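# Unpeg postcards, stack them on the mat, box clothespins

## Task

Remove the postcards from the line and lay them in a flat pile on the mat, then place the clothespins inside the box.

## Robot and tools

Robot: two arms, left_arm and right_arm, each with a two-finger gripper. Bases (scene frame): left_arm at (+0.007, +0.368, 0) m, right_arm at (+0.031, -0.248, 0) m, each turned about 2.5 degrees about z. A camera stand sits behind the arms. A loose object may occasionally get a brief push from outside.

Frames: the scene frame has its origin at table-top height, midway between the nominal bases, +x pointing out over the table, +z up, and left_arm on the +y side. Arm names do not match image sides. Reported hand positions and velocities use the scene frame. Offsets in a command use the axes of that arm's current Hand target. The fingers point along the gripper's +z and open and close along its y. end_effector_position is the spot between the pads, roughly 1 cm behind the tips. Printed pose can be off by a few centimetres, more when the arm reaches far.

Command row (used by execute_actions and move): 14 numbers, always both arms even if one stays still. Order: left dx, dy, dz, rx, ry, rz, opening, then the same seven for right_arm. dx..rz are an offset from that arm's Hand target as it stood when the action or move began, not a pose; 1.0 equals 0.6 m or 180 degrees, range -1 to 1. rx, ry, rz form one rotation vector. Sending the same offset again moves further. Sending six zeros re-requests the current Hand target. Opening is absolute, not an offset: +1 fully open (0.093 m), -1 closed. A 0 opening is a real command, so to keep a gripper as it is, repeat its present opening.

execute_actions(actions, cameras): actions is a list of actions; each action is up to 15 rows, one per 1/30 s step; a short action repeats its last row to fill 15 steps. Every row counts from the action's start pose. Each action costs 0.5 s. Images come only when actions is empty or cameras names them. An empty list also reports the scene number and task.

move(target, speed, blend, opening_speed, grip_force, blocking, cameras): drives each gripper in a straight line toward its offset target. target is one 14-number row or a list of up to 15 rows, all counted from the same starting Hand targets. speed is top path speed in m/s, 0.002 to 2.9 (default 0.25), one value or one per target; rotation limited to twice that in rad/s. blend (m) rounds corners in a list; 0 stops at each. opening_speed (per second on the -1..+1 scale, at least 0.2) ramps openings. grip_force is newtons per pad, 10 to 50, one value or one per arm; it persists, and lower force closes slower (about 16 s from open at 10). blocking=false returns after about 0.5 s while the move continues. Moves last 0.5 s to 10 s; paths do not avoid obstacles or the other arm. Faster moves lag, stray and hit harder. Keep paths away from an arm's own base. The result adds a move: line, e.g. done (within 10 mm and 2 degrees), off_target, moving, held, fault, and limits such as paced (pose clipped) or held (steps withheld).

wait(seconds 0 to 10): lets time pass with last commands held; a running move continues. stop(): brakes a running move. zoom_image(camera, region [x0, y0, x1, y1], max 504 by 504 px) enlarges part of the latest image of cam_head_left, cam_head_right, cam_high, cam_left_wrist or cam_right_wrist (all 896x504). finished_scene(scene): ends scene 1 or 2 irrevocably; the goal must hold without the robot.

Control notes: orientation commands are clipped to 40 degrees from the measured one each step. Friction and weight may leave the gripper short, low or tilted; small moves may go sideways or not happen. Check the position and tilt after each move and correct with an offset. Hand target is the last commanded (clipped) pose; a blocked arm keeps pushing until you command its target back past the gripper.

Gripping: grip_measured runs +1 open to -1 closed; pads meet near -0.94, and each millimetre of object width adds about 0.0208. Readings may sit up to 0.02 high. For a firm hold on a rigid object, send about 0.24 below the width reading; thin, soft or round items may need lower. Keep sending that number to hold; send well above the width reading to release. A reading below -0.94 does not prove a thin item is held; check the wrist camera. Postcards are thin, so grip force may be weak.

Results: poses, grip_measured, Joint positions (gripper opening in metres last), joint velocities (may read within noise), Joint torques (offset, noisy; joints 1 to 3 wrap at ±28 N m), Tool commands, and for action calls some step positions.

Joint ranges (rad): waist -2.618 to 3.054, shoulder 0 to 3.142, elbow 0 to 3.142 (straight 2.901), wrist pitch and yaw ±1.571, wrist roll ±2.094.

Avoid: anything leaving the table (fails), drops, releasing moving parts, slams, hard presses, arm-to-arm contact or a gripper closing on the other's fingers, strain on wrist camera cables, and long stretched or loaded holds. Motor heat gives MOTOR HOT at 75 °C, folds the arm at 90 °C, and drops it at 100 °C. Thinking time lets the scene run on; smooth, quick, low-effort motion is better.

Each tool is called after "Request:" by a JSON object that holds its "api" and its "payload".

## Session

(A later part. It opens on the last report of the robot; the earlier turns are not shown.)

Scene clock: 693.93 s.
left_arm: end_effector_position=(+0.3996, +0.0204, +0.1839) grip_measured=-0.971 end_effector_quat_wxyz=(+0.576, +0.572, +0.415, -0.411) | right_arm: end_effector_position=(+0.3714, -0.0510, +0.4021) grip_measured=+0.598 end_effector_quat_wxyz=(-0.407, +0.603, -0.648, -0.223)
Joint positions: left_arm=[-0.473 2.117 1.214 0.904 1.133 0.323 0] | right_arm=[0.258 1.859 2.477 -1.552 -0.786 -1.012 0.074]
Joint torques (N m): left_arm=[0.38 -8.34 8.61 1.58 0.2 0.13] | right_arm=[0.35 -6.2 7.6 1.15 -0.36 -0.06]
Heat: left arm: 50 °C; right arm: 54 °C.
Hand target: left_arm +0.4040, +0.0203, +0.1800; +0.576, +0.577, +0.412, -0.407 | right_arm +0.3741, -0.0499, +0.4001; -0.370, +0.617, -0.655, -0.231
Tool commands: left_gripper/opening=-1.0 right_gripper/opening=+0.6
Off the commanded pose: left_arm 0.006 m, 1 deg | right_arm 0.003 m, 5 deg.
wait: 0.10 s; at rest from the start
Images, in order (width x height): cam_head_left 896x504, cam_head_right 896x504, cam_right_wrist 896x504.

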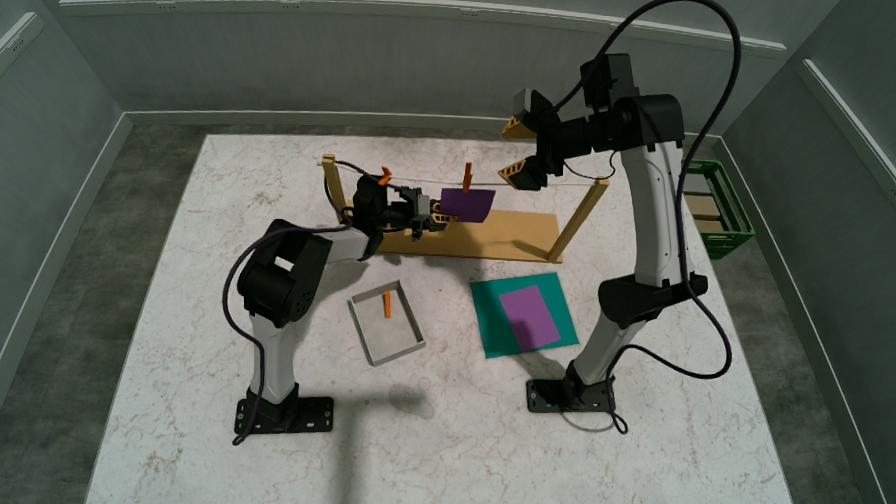

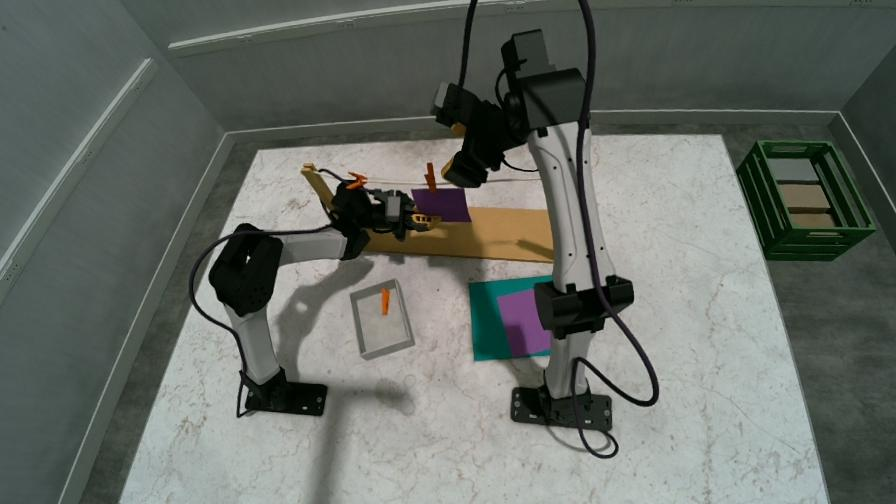

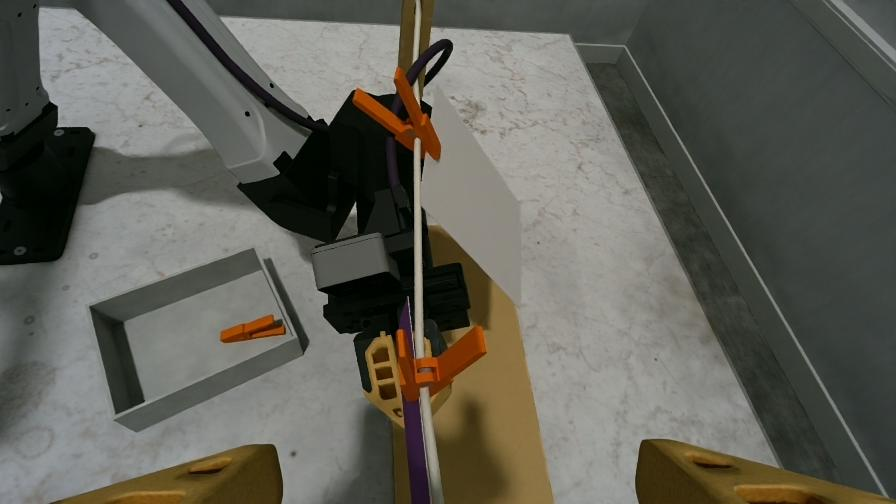

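Request:
{"api": "move", "payload": {"target": [0,0,0,0,0,0,-1,0.0134,0.0074,0.0758,0,0,0,0.6], "speed": 0.1, "cameras": ["cam_right_wrist"]}}

Request:
{"api": "zoom_image", "payload": {"camera": "cam_right_wrist", "region": [240, 250, 700, 504]}}

Scene clock: 710.10 s.
left_arm: end_effector_position=(+0.3996, +0.0204, +0.1839) grip_measured=-0.971 end_effector_quat_wxyz=(+0.576, +0.572, +0.415, -0.411) | right_arm: end_effector_position=(+0.3752, -0.0221, +0.3712) grip_measured=+0.598 end_effector_quat_wxyz=(-0.376, +0.620, -0.650, -0.229)
Joint positions: left_arm=[-0.473 2.117 1.214 0.904 1.133 0.323 0] | right_arm=[0.345 1.859 2.351 -1.457 -0.732 -0.983 0.074]
Joint torques (N m): left_arm=[0.34 -8.36 8.58 1.58 0.19 0.12] | right_arm=[0.36 -7.28 5.68 1.32 -0.36 -0.06]
Heat: left arm: 51 °C; right arm: 54 °C.
Hand target: left_arm +0.4040, +0.0203, +0.1800; +0.576, +0.577, +0.412, -0.407 | right_arm +0.3792, -0.0199, +0.3651; -0.370, +0.617, -0.655, -0.231
Off the commanded pose: left_arm 0.006 m, 1 deg | right_arm 0.008 m, 1 deg.
move: done
Images, in order (width x height): cam_right_wrist 896x504.

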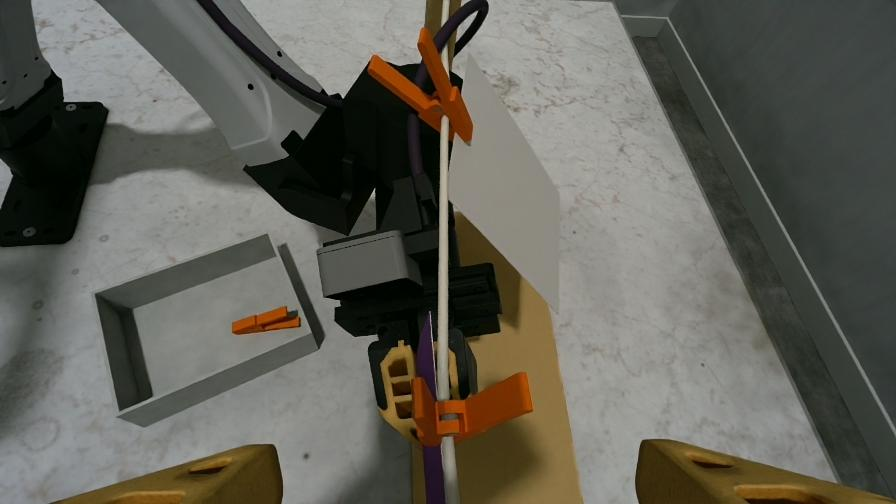

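Scaled by 1.096 from the camera's 896x504 image, which has a finer 1280x720 frame.

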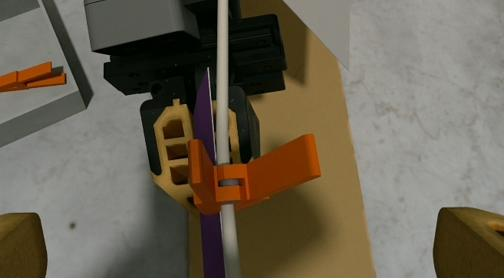

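Request:
{"api": "move", "payload": {"target": [0,0,0,0,0,0,-1,0.0077,-0.0037,0.0642,0,0,0,0.6], "speed": 0.08, "cameras": ["cam_right_wrist","cam_high","cam_head_left"]}}

Request:
{"api": "zoom_image", "payload": {"camera": "cam_high", "region": [360, 150, 500, 290]}}

Scene clock: 718.87 s.
left_arm: end_effector_position=(+0.3996, +0.0204, +0.1839) grip_measured=-0.971 end_effector_quat_wxyz=(+0.576, +0.572, +0.415, -0.411) | right_arm: end_effector_position=(+0.3924, +0.0055, +0.3337) grip_measured=+0.598 end_effector_quat_wxyz=(-0.365, +0.618, -0.656, -0.234)
Joint positions: left_arm=[-0.473 2.117 1.214 0.904 1.133 0.323 0] | right_arm=[0.406 1.859 2.172 -1.262 -0.696 -0.916 0.074]
Joint torques (N m): left_arm=[0.34 -8.36 8.61 1.58 0.19 0.13] | right_arm=[0.46 -10.5 6.26 1.35 -0.32 -0.04]
Heat: left arm: 51 °C; right arm: 52 °C.
Hand target: left_arm +0.4040, +0.0203, +0.1800; +0.576, +0.577, +0.412, -0.407 | right_arm +0.3892, +0.0060, +0.3380; -0.370, +0.617, -0.655, -0.231
Off the commanded pose: left_arm 0.006 m, 1 deg | right_arm 0.005 m, 1 deg.
move: done
Images, in order (width x height): cam_head_left 896x504, cam_high 896x504, cam_right_wrist 896x504.

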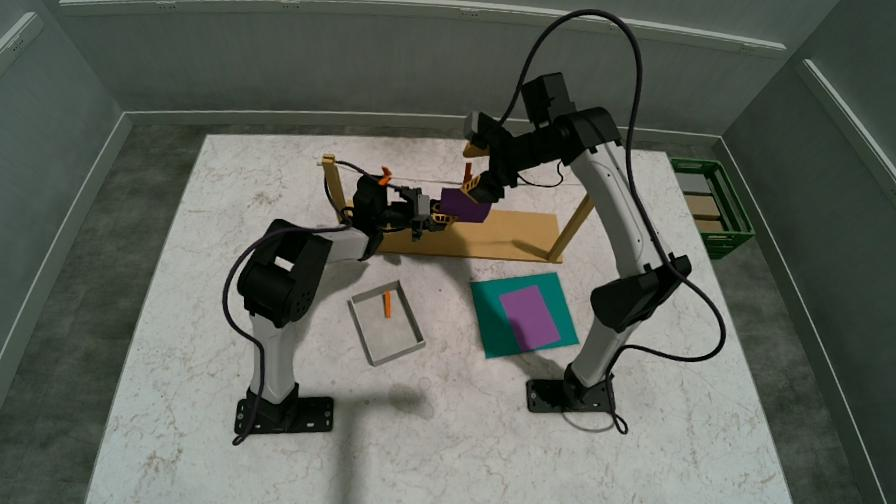

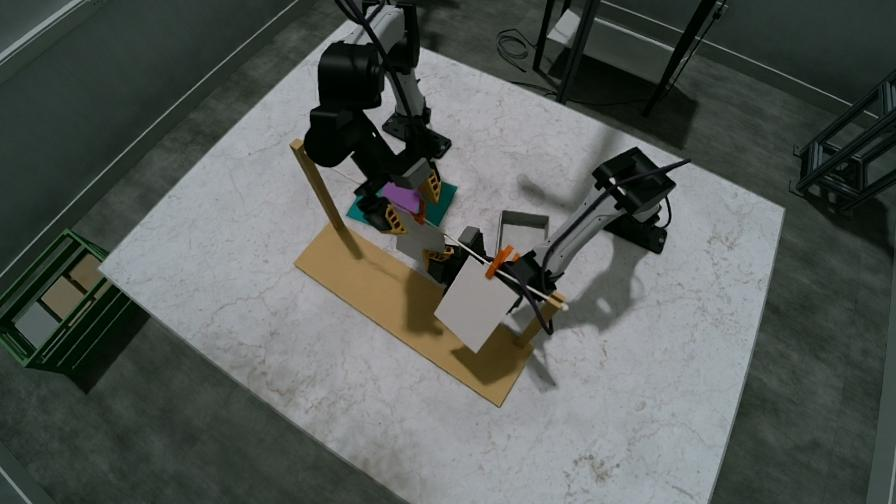

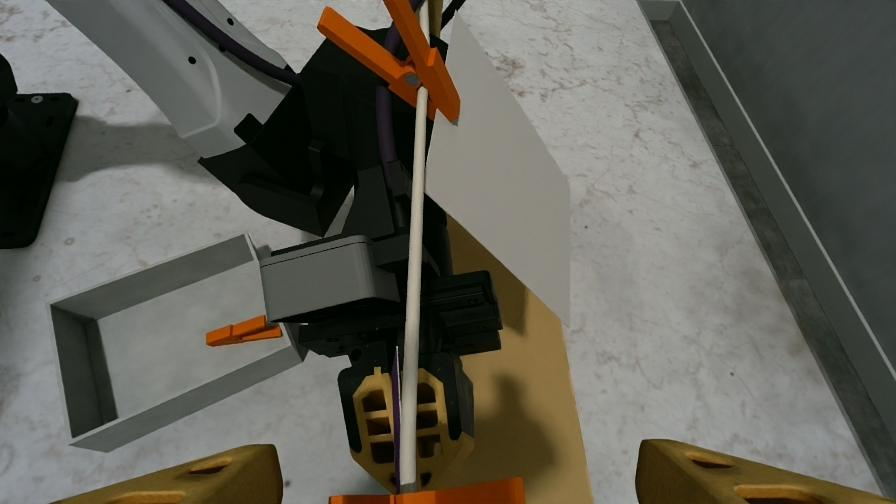

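Scaled by 3.600 from the camera's 896x504 image, which has a finer 1280x720 frame.

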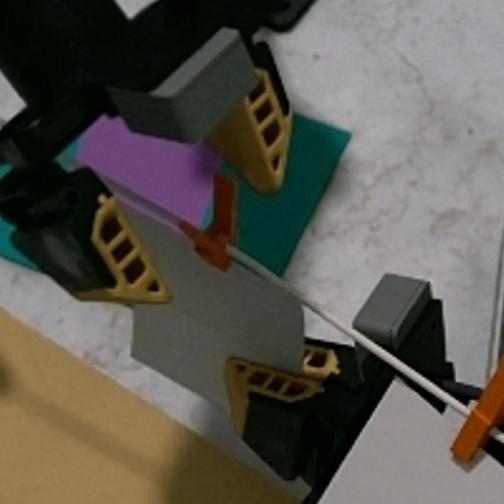

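Request:
{"api": "move", "payload": {"target": [0,0,0,0,0,0,-1,-0.0071,0.0097,-0.0098,0,0,0,0.6], "speed": 0.05, "cameras": ["cam_right_wrist"]}}

Scene clock: 722.77 s.
left_arm: end_effector_position=(+0.3996, +0.0204, +0.1839) grip_measured=-0.971 end_effector_quat_wxyz=(+0.576, +0.572, +0.415, -0.411) | right_arm: end_effector_position=(+0.3915, +0.0071, +0.3336) grip_measured=+0.598 end_effector_quat_wxyz=(-0.364, +0.618, -0.656, -0.234)
Joint positions: left_arm=[-0.473 2.117 1.214 0.904 1.133 0.323 0] | right_arm=[0.411 1.859 2.172 -1.261 -0.693 -0.911 0.074]
Joint torques (N m): left_arm=[0.36 -8.35 8.61 1.58 0.21 0.13] | right_arm=[0.46 -11.95 6.79 1.17 -0.34 -0.06]
Heat: left arm: 51 °C; right arm: 52 °C.
Hand target: left_arm +0.4040, +0.0203, +0.1800; +0.576, +0.577, +0.412, -0.407 | right_arm +0.3822, +0.0051, +0.3441; -0.370, +0.617, -0.655, -0.231
Off the commanded pose: left_arm 0.006 m, 1 deg | right_arm 0.014 m, 1 deg.
move: off_target (right_arm)
Images, in order (width x height): cam_right_wrist 896x504.

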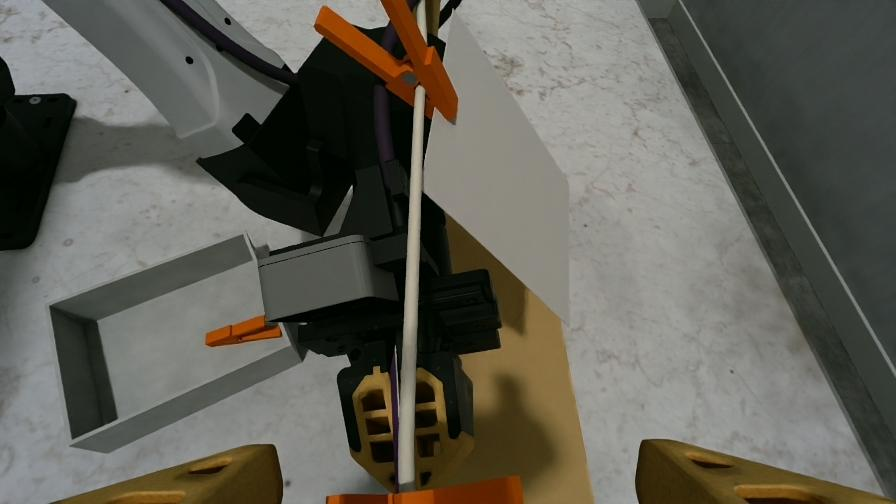

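Request:
{"api": "move", "payload": {"target": [0,0,0,0,0,0,-1,0,0,0,0,0,0,-1], "opening_speed": 0.8, "cameras": ["cam_right_wrist","cam_high"]}}

Request:
{"api": "zoom_image", "payload": {"camera": "cam_high", "region": [360, 150, 500, 290]}}

Scene clock: 728.20 s.
left_arm: end_effector_position=(+0.3997, +0.0205, +0.1837) grip_measured=-0.971 end_effector_quat_wxyz=(+0.576, +0.572, +0.416, -0.410) | right_arm: end_effector_position=(+0.3916, +0.0070, +0.3335) grip_measured=-0.755 end_effector_quat_wxyz=(-0.364, +0.618, -0.657, -0.234)
Joint positions: left_arm=[-0.472 2.117 1.214 0.903 1.133 0.323 0] | right_arm=[0.411 1.859 2.172 -1.261 -0.692 -0.91 0.009]
Joint torques (N m): left_arm=[0.34 -8.36 8.58 1.59 0.19 0.12] | right_arm=[0.49 -11.92 6.8 1.18 -0.33 -0.07]
Heat: left arm: 51 °C; right arm: 51 °C.
Hand target: left_arm +0.4041, +0.0203, +0.1800; +0.576, +0.577, +0.412, -0.407 | right_arm +0.3822, +0.0051, +0.3441; -0.370, +0.617, -0.655, -0.231
Off the commanded pose: left_arm 0.006 m, 1 deg | right_arm 0.014 m, 1 deg.
move: off_target (right_arm)
Images, in order (width x height): cam_high 896x504, cam_right_wrist 896x504.

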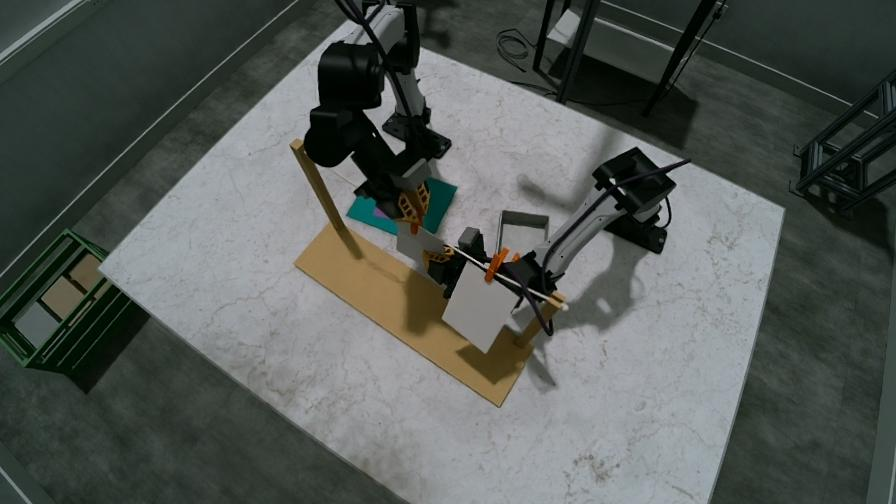

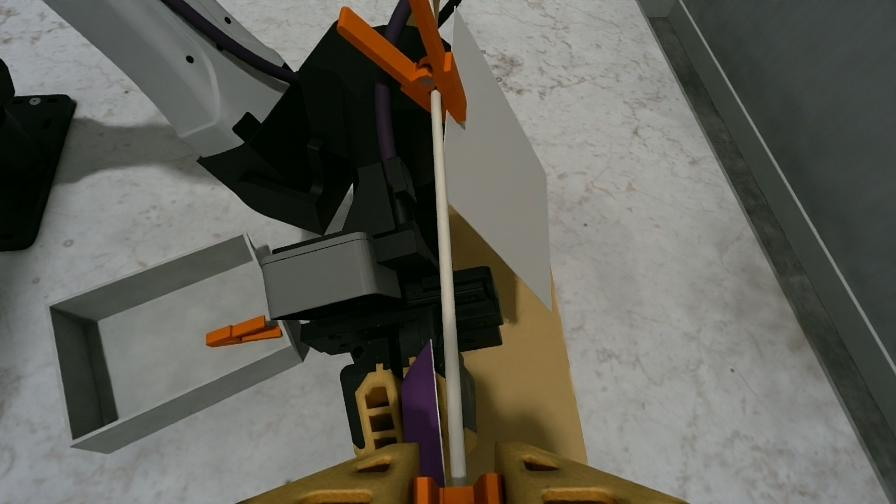

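Scaled by 3.600 from the camera's 896x504 image, which has a finer 1280x720 frame.

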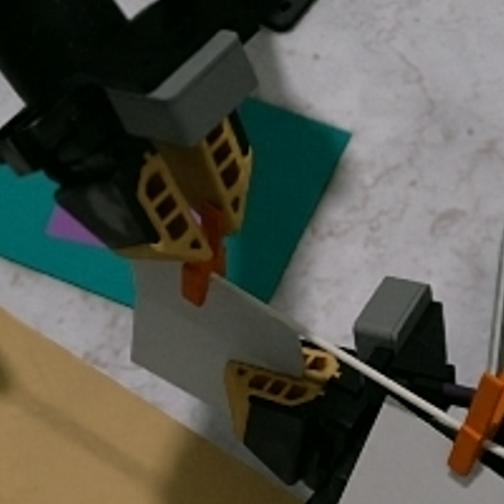

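Request:
{"api": "move", "payload": {"target": [[0,0,0,0,0,0,-1,-0.0376,-0.0197,-0.0238,0,0,0,-1],[0,0,0,0,0,0,-1,-0.0908,-0.0282,-0.0713,0,0,0,-1]], "speed": 0.05, "cameras": ["cam_right_wrist","cam_high","cam_head_left","cam_left_wrist"]}}

Request:
{"api": "zoom_image", "payload": {"camera": "cam_high", "region": [360, 150, 500, 290]}}

Scene clock: 734.13 s.
left_arm: end_effector_position=(+0.3995, +0.0205, +0.1837) grip_measured=-0.971 end_effector_quat_wxyz=(+0.576, +0.573, +0.415, -0.410) | right_arm: end_effector_position=(+0.3842, +0.0041, +0.4211) grip_measured=-0.770 end_effector_quat_wxyz=(-0.429, +0.598, -0.640, -0.220)
Joint positions: left_arm=[-0.472 2.117 1.214 0.903 1.134 0.325 0] | right_arm=[0.411 2.049 2.828 -1.546 -0.691 -0.829 0.008]
Joint torques (N m): left_arm=[0.34 -8.36 8.64 1.59 0.19 0.11] | right_arm=[-0.28 -6.63 6.75 1.33 -0.42 -0.05]
Heat: left arm: 51 °C; right arm: 51 °C.
Hand target: left_arm +0.4041, +0.0203, +0.1801; +0.576, +0.577, +0.412, -0.407 | right_arm +0.3881, +0.0051, +0.4152; -0.370, +0.617, -0.655, -0.231
Off the commanded pose: left_arm 0.006 m, 1 deg | right_arm 0.007 m, 7 deg.
joint sent to its limit (right arm) — joint 4 (wrist pitch), lower limit. The joint targets are off in orientation, not in position.
move: off_target (right_arm)
Images, in order (width x height): cam_head_left 896x504, cam_high 896x504, cam_left_wrist 896x504, cam_right_wrist 896x504.

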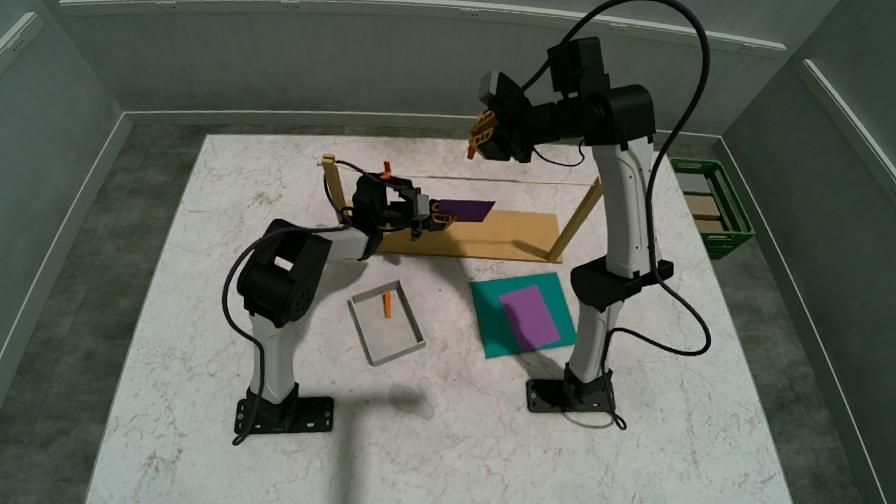

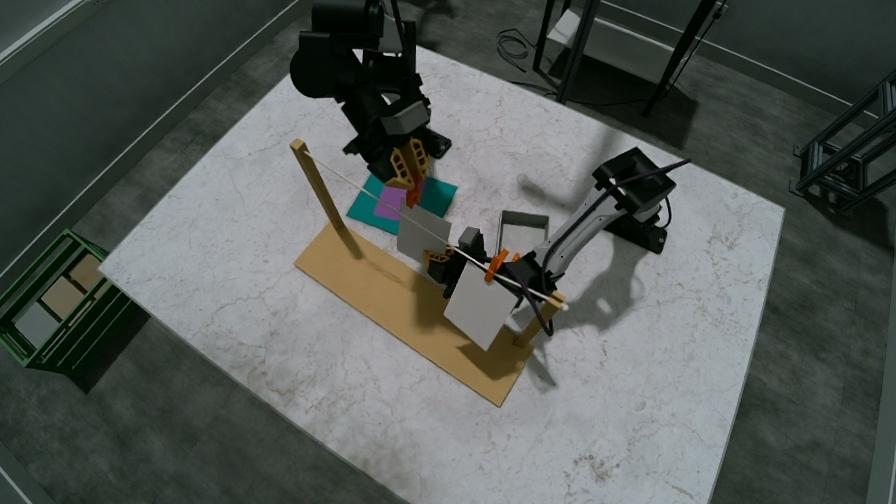

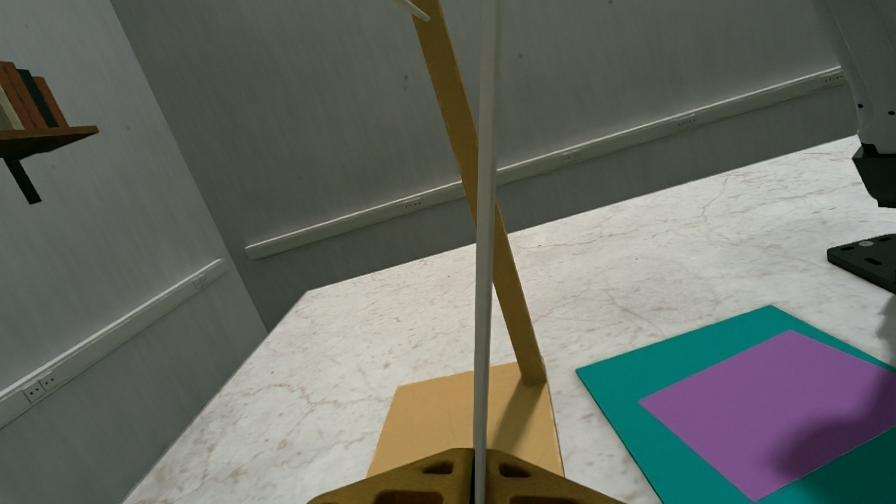

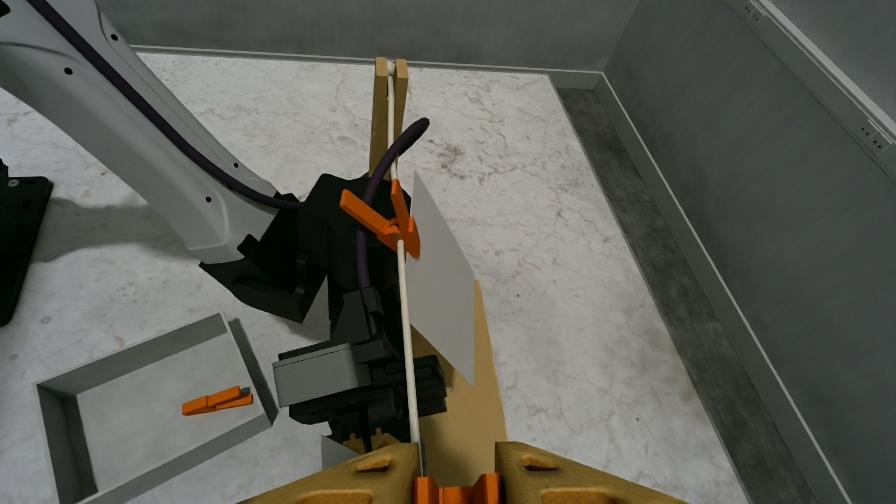

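Scaled by 3.600 from the camera's 896x504 image, which has a finer 1280x720 frame.

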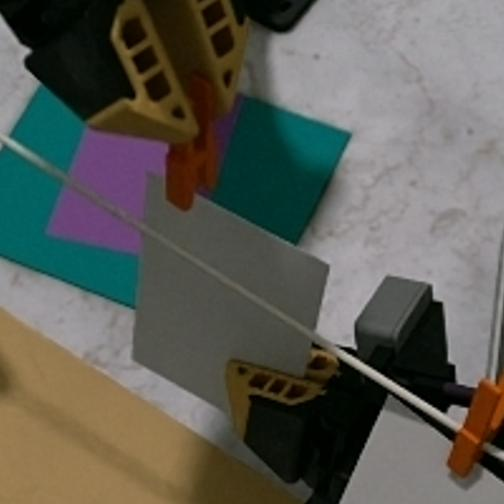

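Request:
{"api": "move", "payload": {"target": [[-0.0226,-0.1156,0,0,0,0,-1,0,0,0,0,0,0,-1],[-0.0542,-0.2538,0.1822,-0.06,0.086,-0.294,-1,0,0,0,0,0,0,-1],[0.0303,-0.3897,0.2657,-0.1202,0.1717,-0.588,-1,0,0,0,0,0,0,-1]], "speed": 0.15, "blend": [0.03,0.03,0], "cameras": ["cam_high","cam_head_left","cam_left_wrist"]}}

Scene clock: 757.77 s.
left_arm: end_effector_position=(+0.2004, -0.1402, +0.1096) grip_measured=-0.972 end_effector_quat_wxyz=(+0.042, +0.013, +0.861, -0.506) | right_arm: end_effector_position=(+0.3842, +0.0041, +0.4211) grip_measured=-0.770 end_effector_quat_wxyz=(-0.429, +0.598, -0.641, -0.220)
Joint positions: left_arm=[-1.144 1.974 1.205 0.228 0.351 -1.269 0] | right_arm=[0.411 2.049 2.828 -1.546 -0.691 -0.829 0.008]
Joint torques (N m): left_arm=[-0.65 -6.43 8.54 1.51 0.53 -0.4] | right_arm=[-0.27 -6.63 6.74 1.33 -0.42 -0.05]
Heat: left arm: 53 °C; right arm: 51 °C.
Hand target: left_arm +0.1901, -0.1395, +0.0853; +0.000, +0.000, +0.877, -0.480 | right_arm +0.3881, +0.0051, +0.4152; -0.370, +0.617, -0.655, -0.231
Off the commanded pose: left_arm 0.027 m, 6 deg | right_arm 0.007 m, 7 deg.
joint sent to its limit (right arm) — joint 4 (wrist pitch), lower limit. The joint targets are off in orientation, not in position.
move: off_target (left_arm, right_arm)
Images, in order (width x height): cam_head_left 896x504, cam_high 896x504, cam_left_wrist 896x504.

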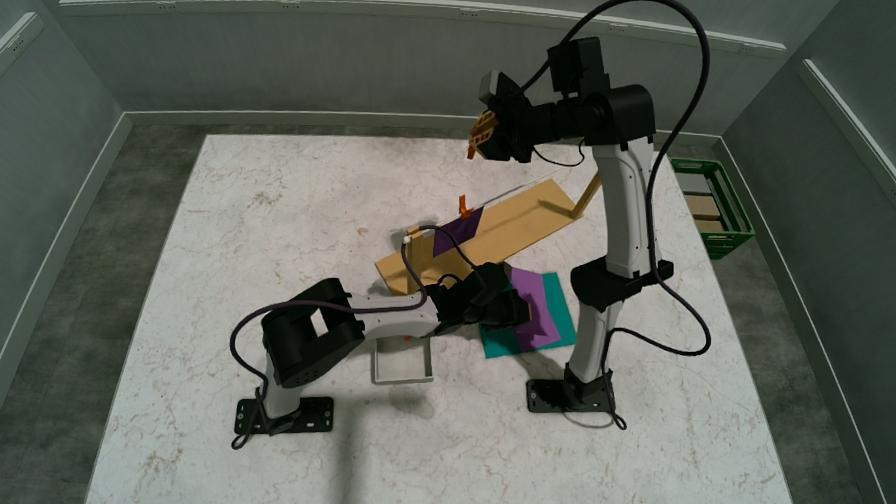

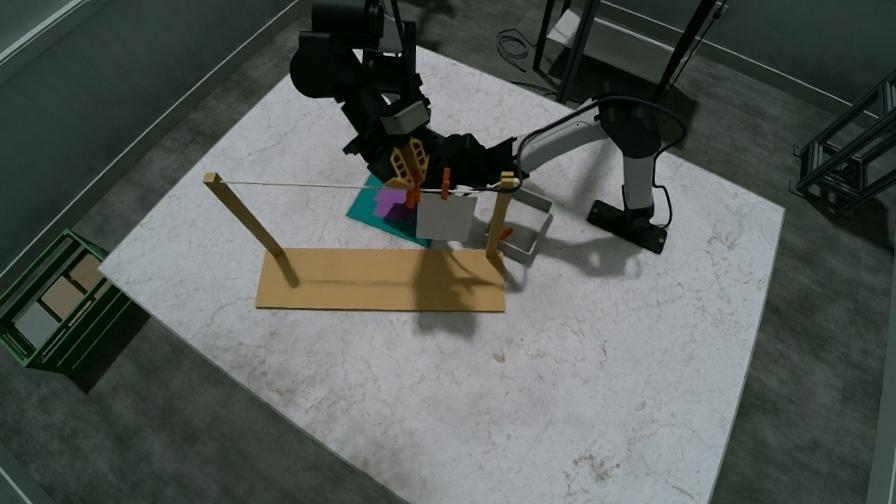

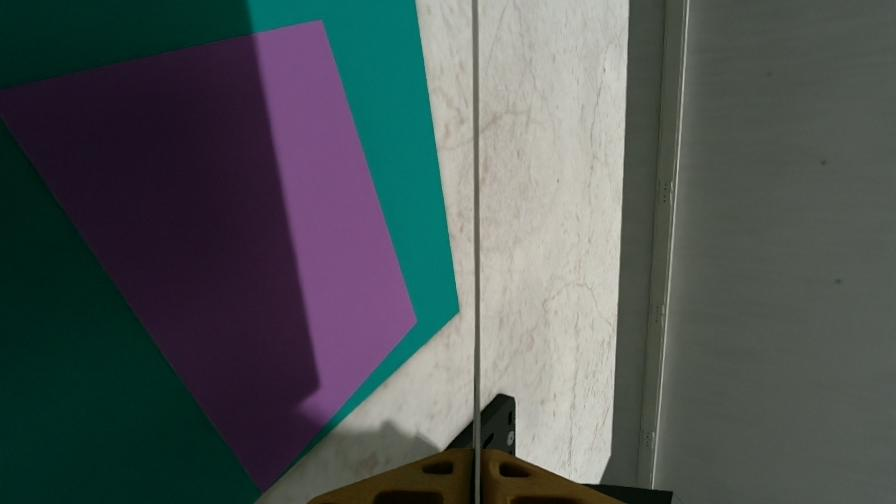

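Request:
{"api": "zoom_image", "payload": {"camera": "cam_high", "region": [340, 80, 700, 330]}}

Request:
{"api": "zoom_image", "payload": {"camera": "cam_head_left", "region": [320, 160, 620, 400]}}

Scaled by 1.400 from the camera's 896x504 image, which has a finer 1280x720 frame.

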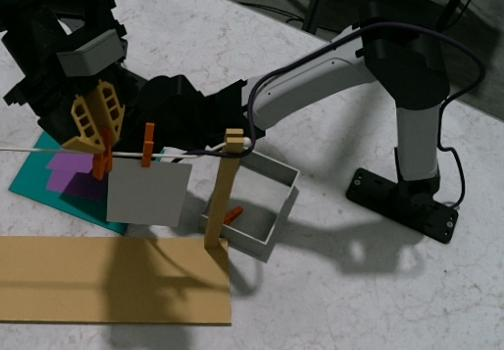

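Scaled by 1.680 from the camera's 896x504 image, which has a finer 1280x720 frame.

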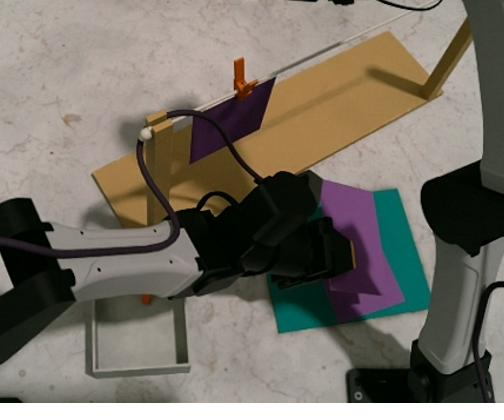

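Request:
{"api": "zoom_image", "payload": {"camera": "cam_high", "region": [440, 130, 560, 230]}}

Request:
{"api": "zoom_image", "payload": {"camera": "cam_head_left", "region": [370, 200, 490, 310]}}

Scaled by 4.200 from the camera's 896x504 image, which has a finer 1280x720 frame.

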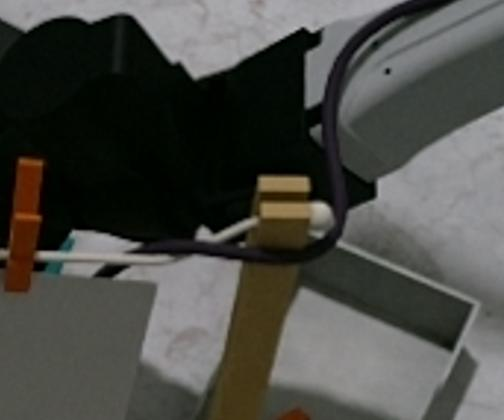

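Scaled by 4.200 from the camera's 896x504 image, which has a finer 1280x720 frame.

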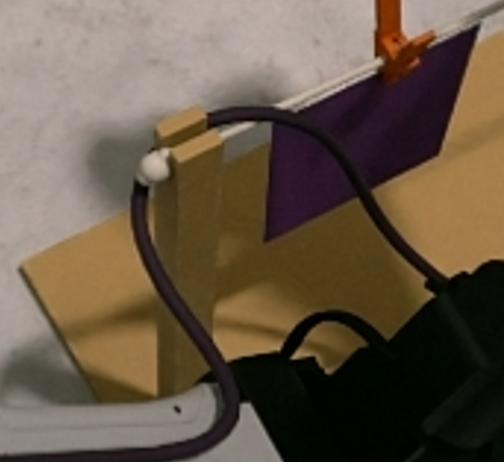

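Request:
{"api": "move", "payload": {"target": [-0.0583,-0.06,-0.1375,0,0,0,-1,0.104,0.005,-0.144,0,0,0,-1], "speed": 0.1, "cameras": ["cam_high","cam_head_left"]}}

Request:
{"api": "zoom_image", "payload": {"camera": "cam_high", "region": [380, 80, 620, 280]}}

Request:
{"api": "zoom_image", "payload": {"camera": "cam_head_left", "region": [340, 150, 580, 340]}}

Scene clock: 777.33 s.
left_arm: end_effector_position=(+0.2189, -0.0882, +0.1335) grip_measured=-0.972 end_effector_quat_wxyz=(-0.017, -0.008, +0.887, -0.461) | right_arm: end_effector_position=(+0.3798, -0.0991, +0.4133) grip_measured=-0.770 end_effector_quat_wxyz=(+0.441, -0.571, +0.661, +0.209)
Joint positions: left_arm=[-1.018 1.848 1.248 -0.113 0.498 -1.224 0] | right_arm=[0.102 1.811 2.431 -1.55 -0.859 -1.065 0.008]
Joint torques (N m): left_arm=[0.62 -11.64 10.14 1.7 0.3 0.11] | right_arm=[-0.24 -9.46 5 1.12 -0.57 -0.32]
Heat: left arm: 52 °C; right arm: 50 °C.
Hand target: left_arm +0.2250, -0.0895, +0.1601; +0.000, +0.000, +0.877, -0.480 | right_arm +0.3703, -0.0999, +0.4201; +0.370, -0.617, +0.655, +0.231
Off the commanded pose: left_arm 0.027 m, 3 deg | right_arm 0.012 m, 10 deg.
joint sent to its limit (right arm) — joint 4 (wrist pitch), lower limit. The joint targets are off in orientation, not in position.
move: off_target (left_arm, right_arm)
Images, in order (width x height): cam_head_left 896x504, cam_high 896x504.

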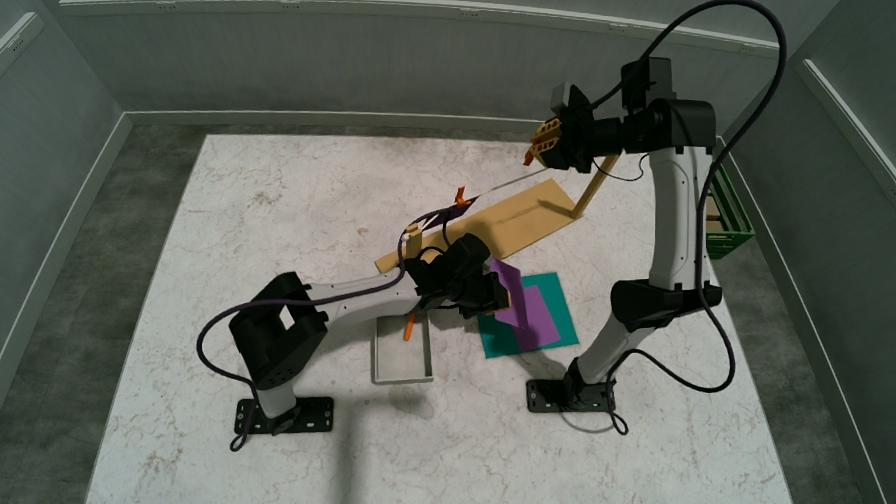

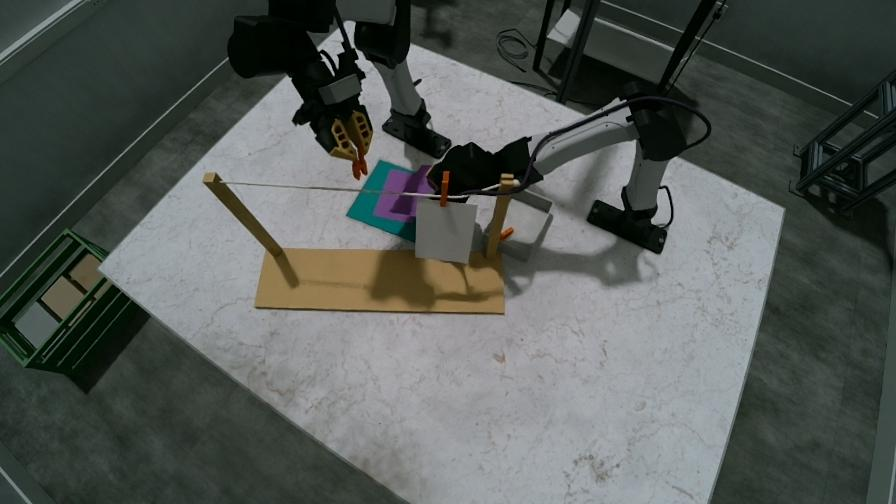

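Scaled by 2.100 from the camera's 896x504 image, which has a finer 1280x720 frame.

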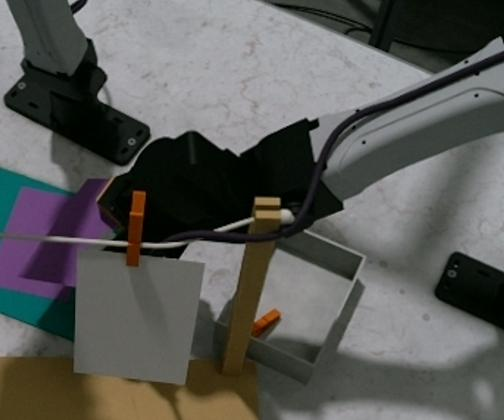

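Scaled by 2.100 from the camera's 896x504 image, which has a finer 1280x720 frame.

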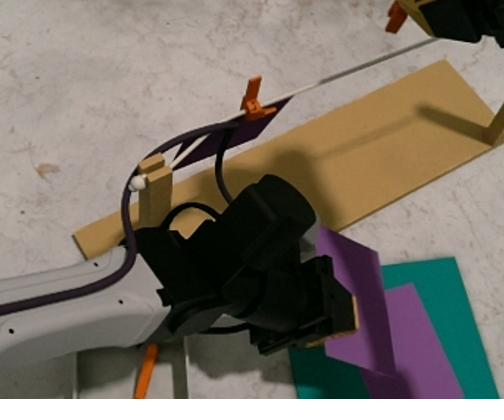

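Request:
{"api": "wait", "payload": {"seconds": 0.1, "cameras": ["cam_right_wrist","cam_head_right"]}}

Request:
{"api": "zoom_image", "payload": {"camera": "cam_head_right", "region": [280, 150, 520, 340]}}

Request:
{"api": "zoom_image", "payload": {"camera": "cam_right_wrist", "region": [200, 0, 650, 300]}}

Scene clock: 780.70 s.
left_arm: end_effector_position=(+0.2189, -0.0882, +0.1335) grip_measured=-0.972 end_effector_quat_wxyz=(-0.017, -0.008, +0.887, -0.461) | right_arm: end_effector_position=(+0.3798, -0.0991, +0.4133) grip_measured=-0.770 end_effector_quat_wxyz=(+0.441, -0.571, +0.660, +0.209)
Joint positions: left_arm=[-1.018 1.848 1.248 -0.113 0.498 -1.224 0] | right_arm=[0.102 1.811 2.431 -1.55 -0.859 -1.065 0.008]
Joint torques (N m): left_arm=[0.68 -11.63 10.13 1.69 0.28 0.09] | right_arm=[-0.24 -9.5 5.04 1.12 -0.57 -0.3]
Heat: left arm: 53 °C; right arm: 50 °C.
Hand target: left_arm +0.2250, -0.0895, +0.1601; +0.000, +0.000, +0.877, -0.480 | right_arm +0.3703, -0.0999, +0.4201; +0.370, -0.617, +0.655, +0.231
Tool commands: left_gripper/opening=-1.0 right_gripper/opening=-1.0
Off the commanded pose: left_arm 0.027 m, 3 deg | right_arm 0.012 m, 10 deg.
wait: 0.10 s; at rest from the start
Images, in order (width x height): cam_head_right 896x504, cam_right_wrist 896x504.

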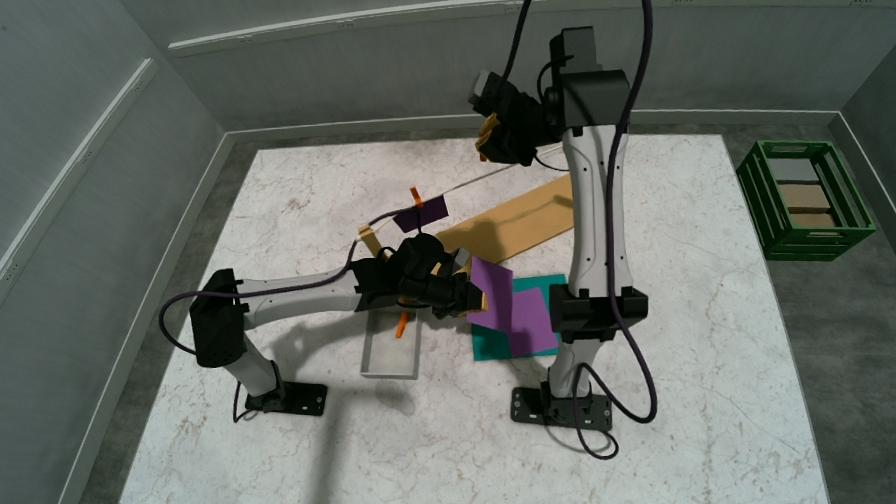

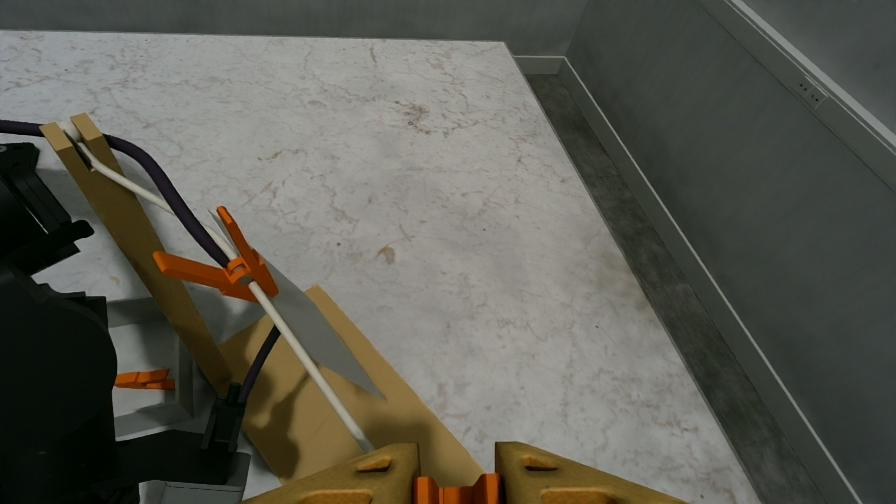

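Scaled by 2.100 from the camera's 896x504 image, which has a finer 1280x720 frame.

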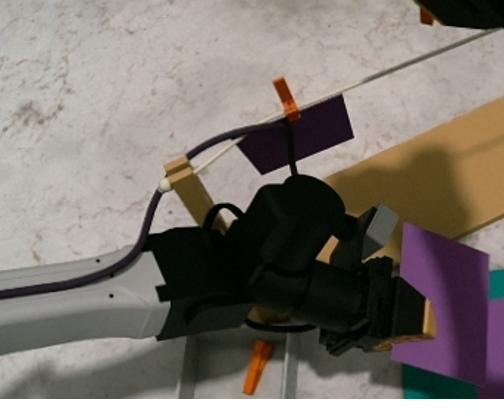

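Scaled by 1.120 from the camera's 896x504 image, which has a finer 1280x720 frame.

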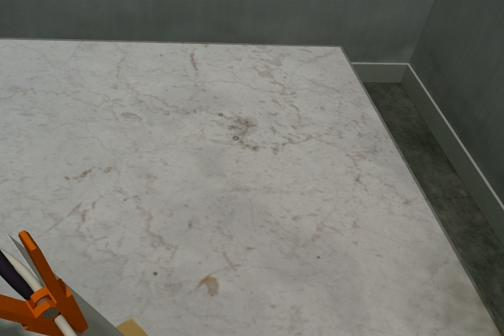

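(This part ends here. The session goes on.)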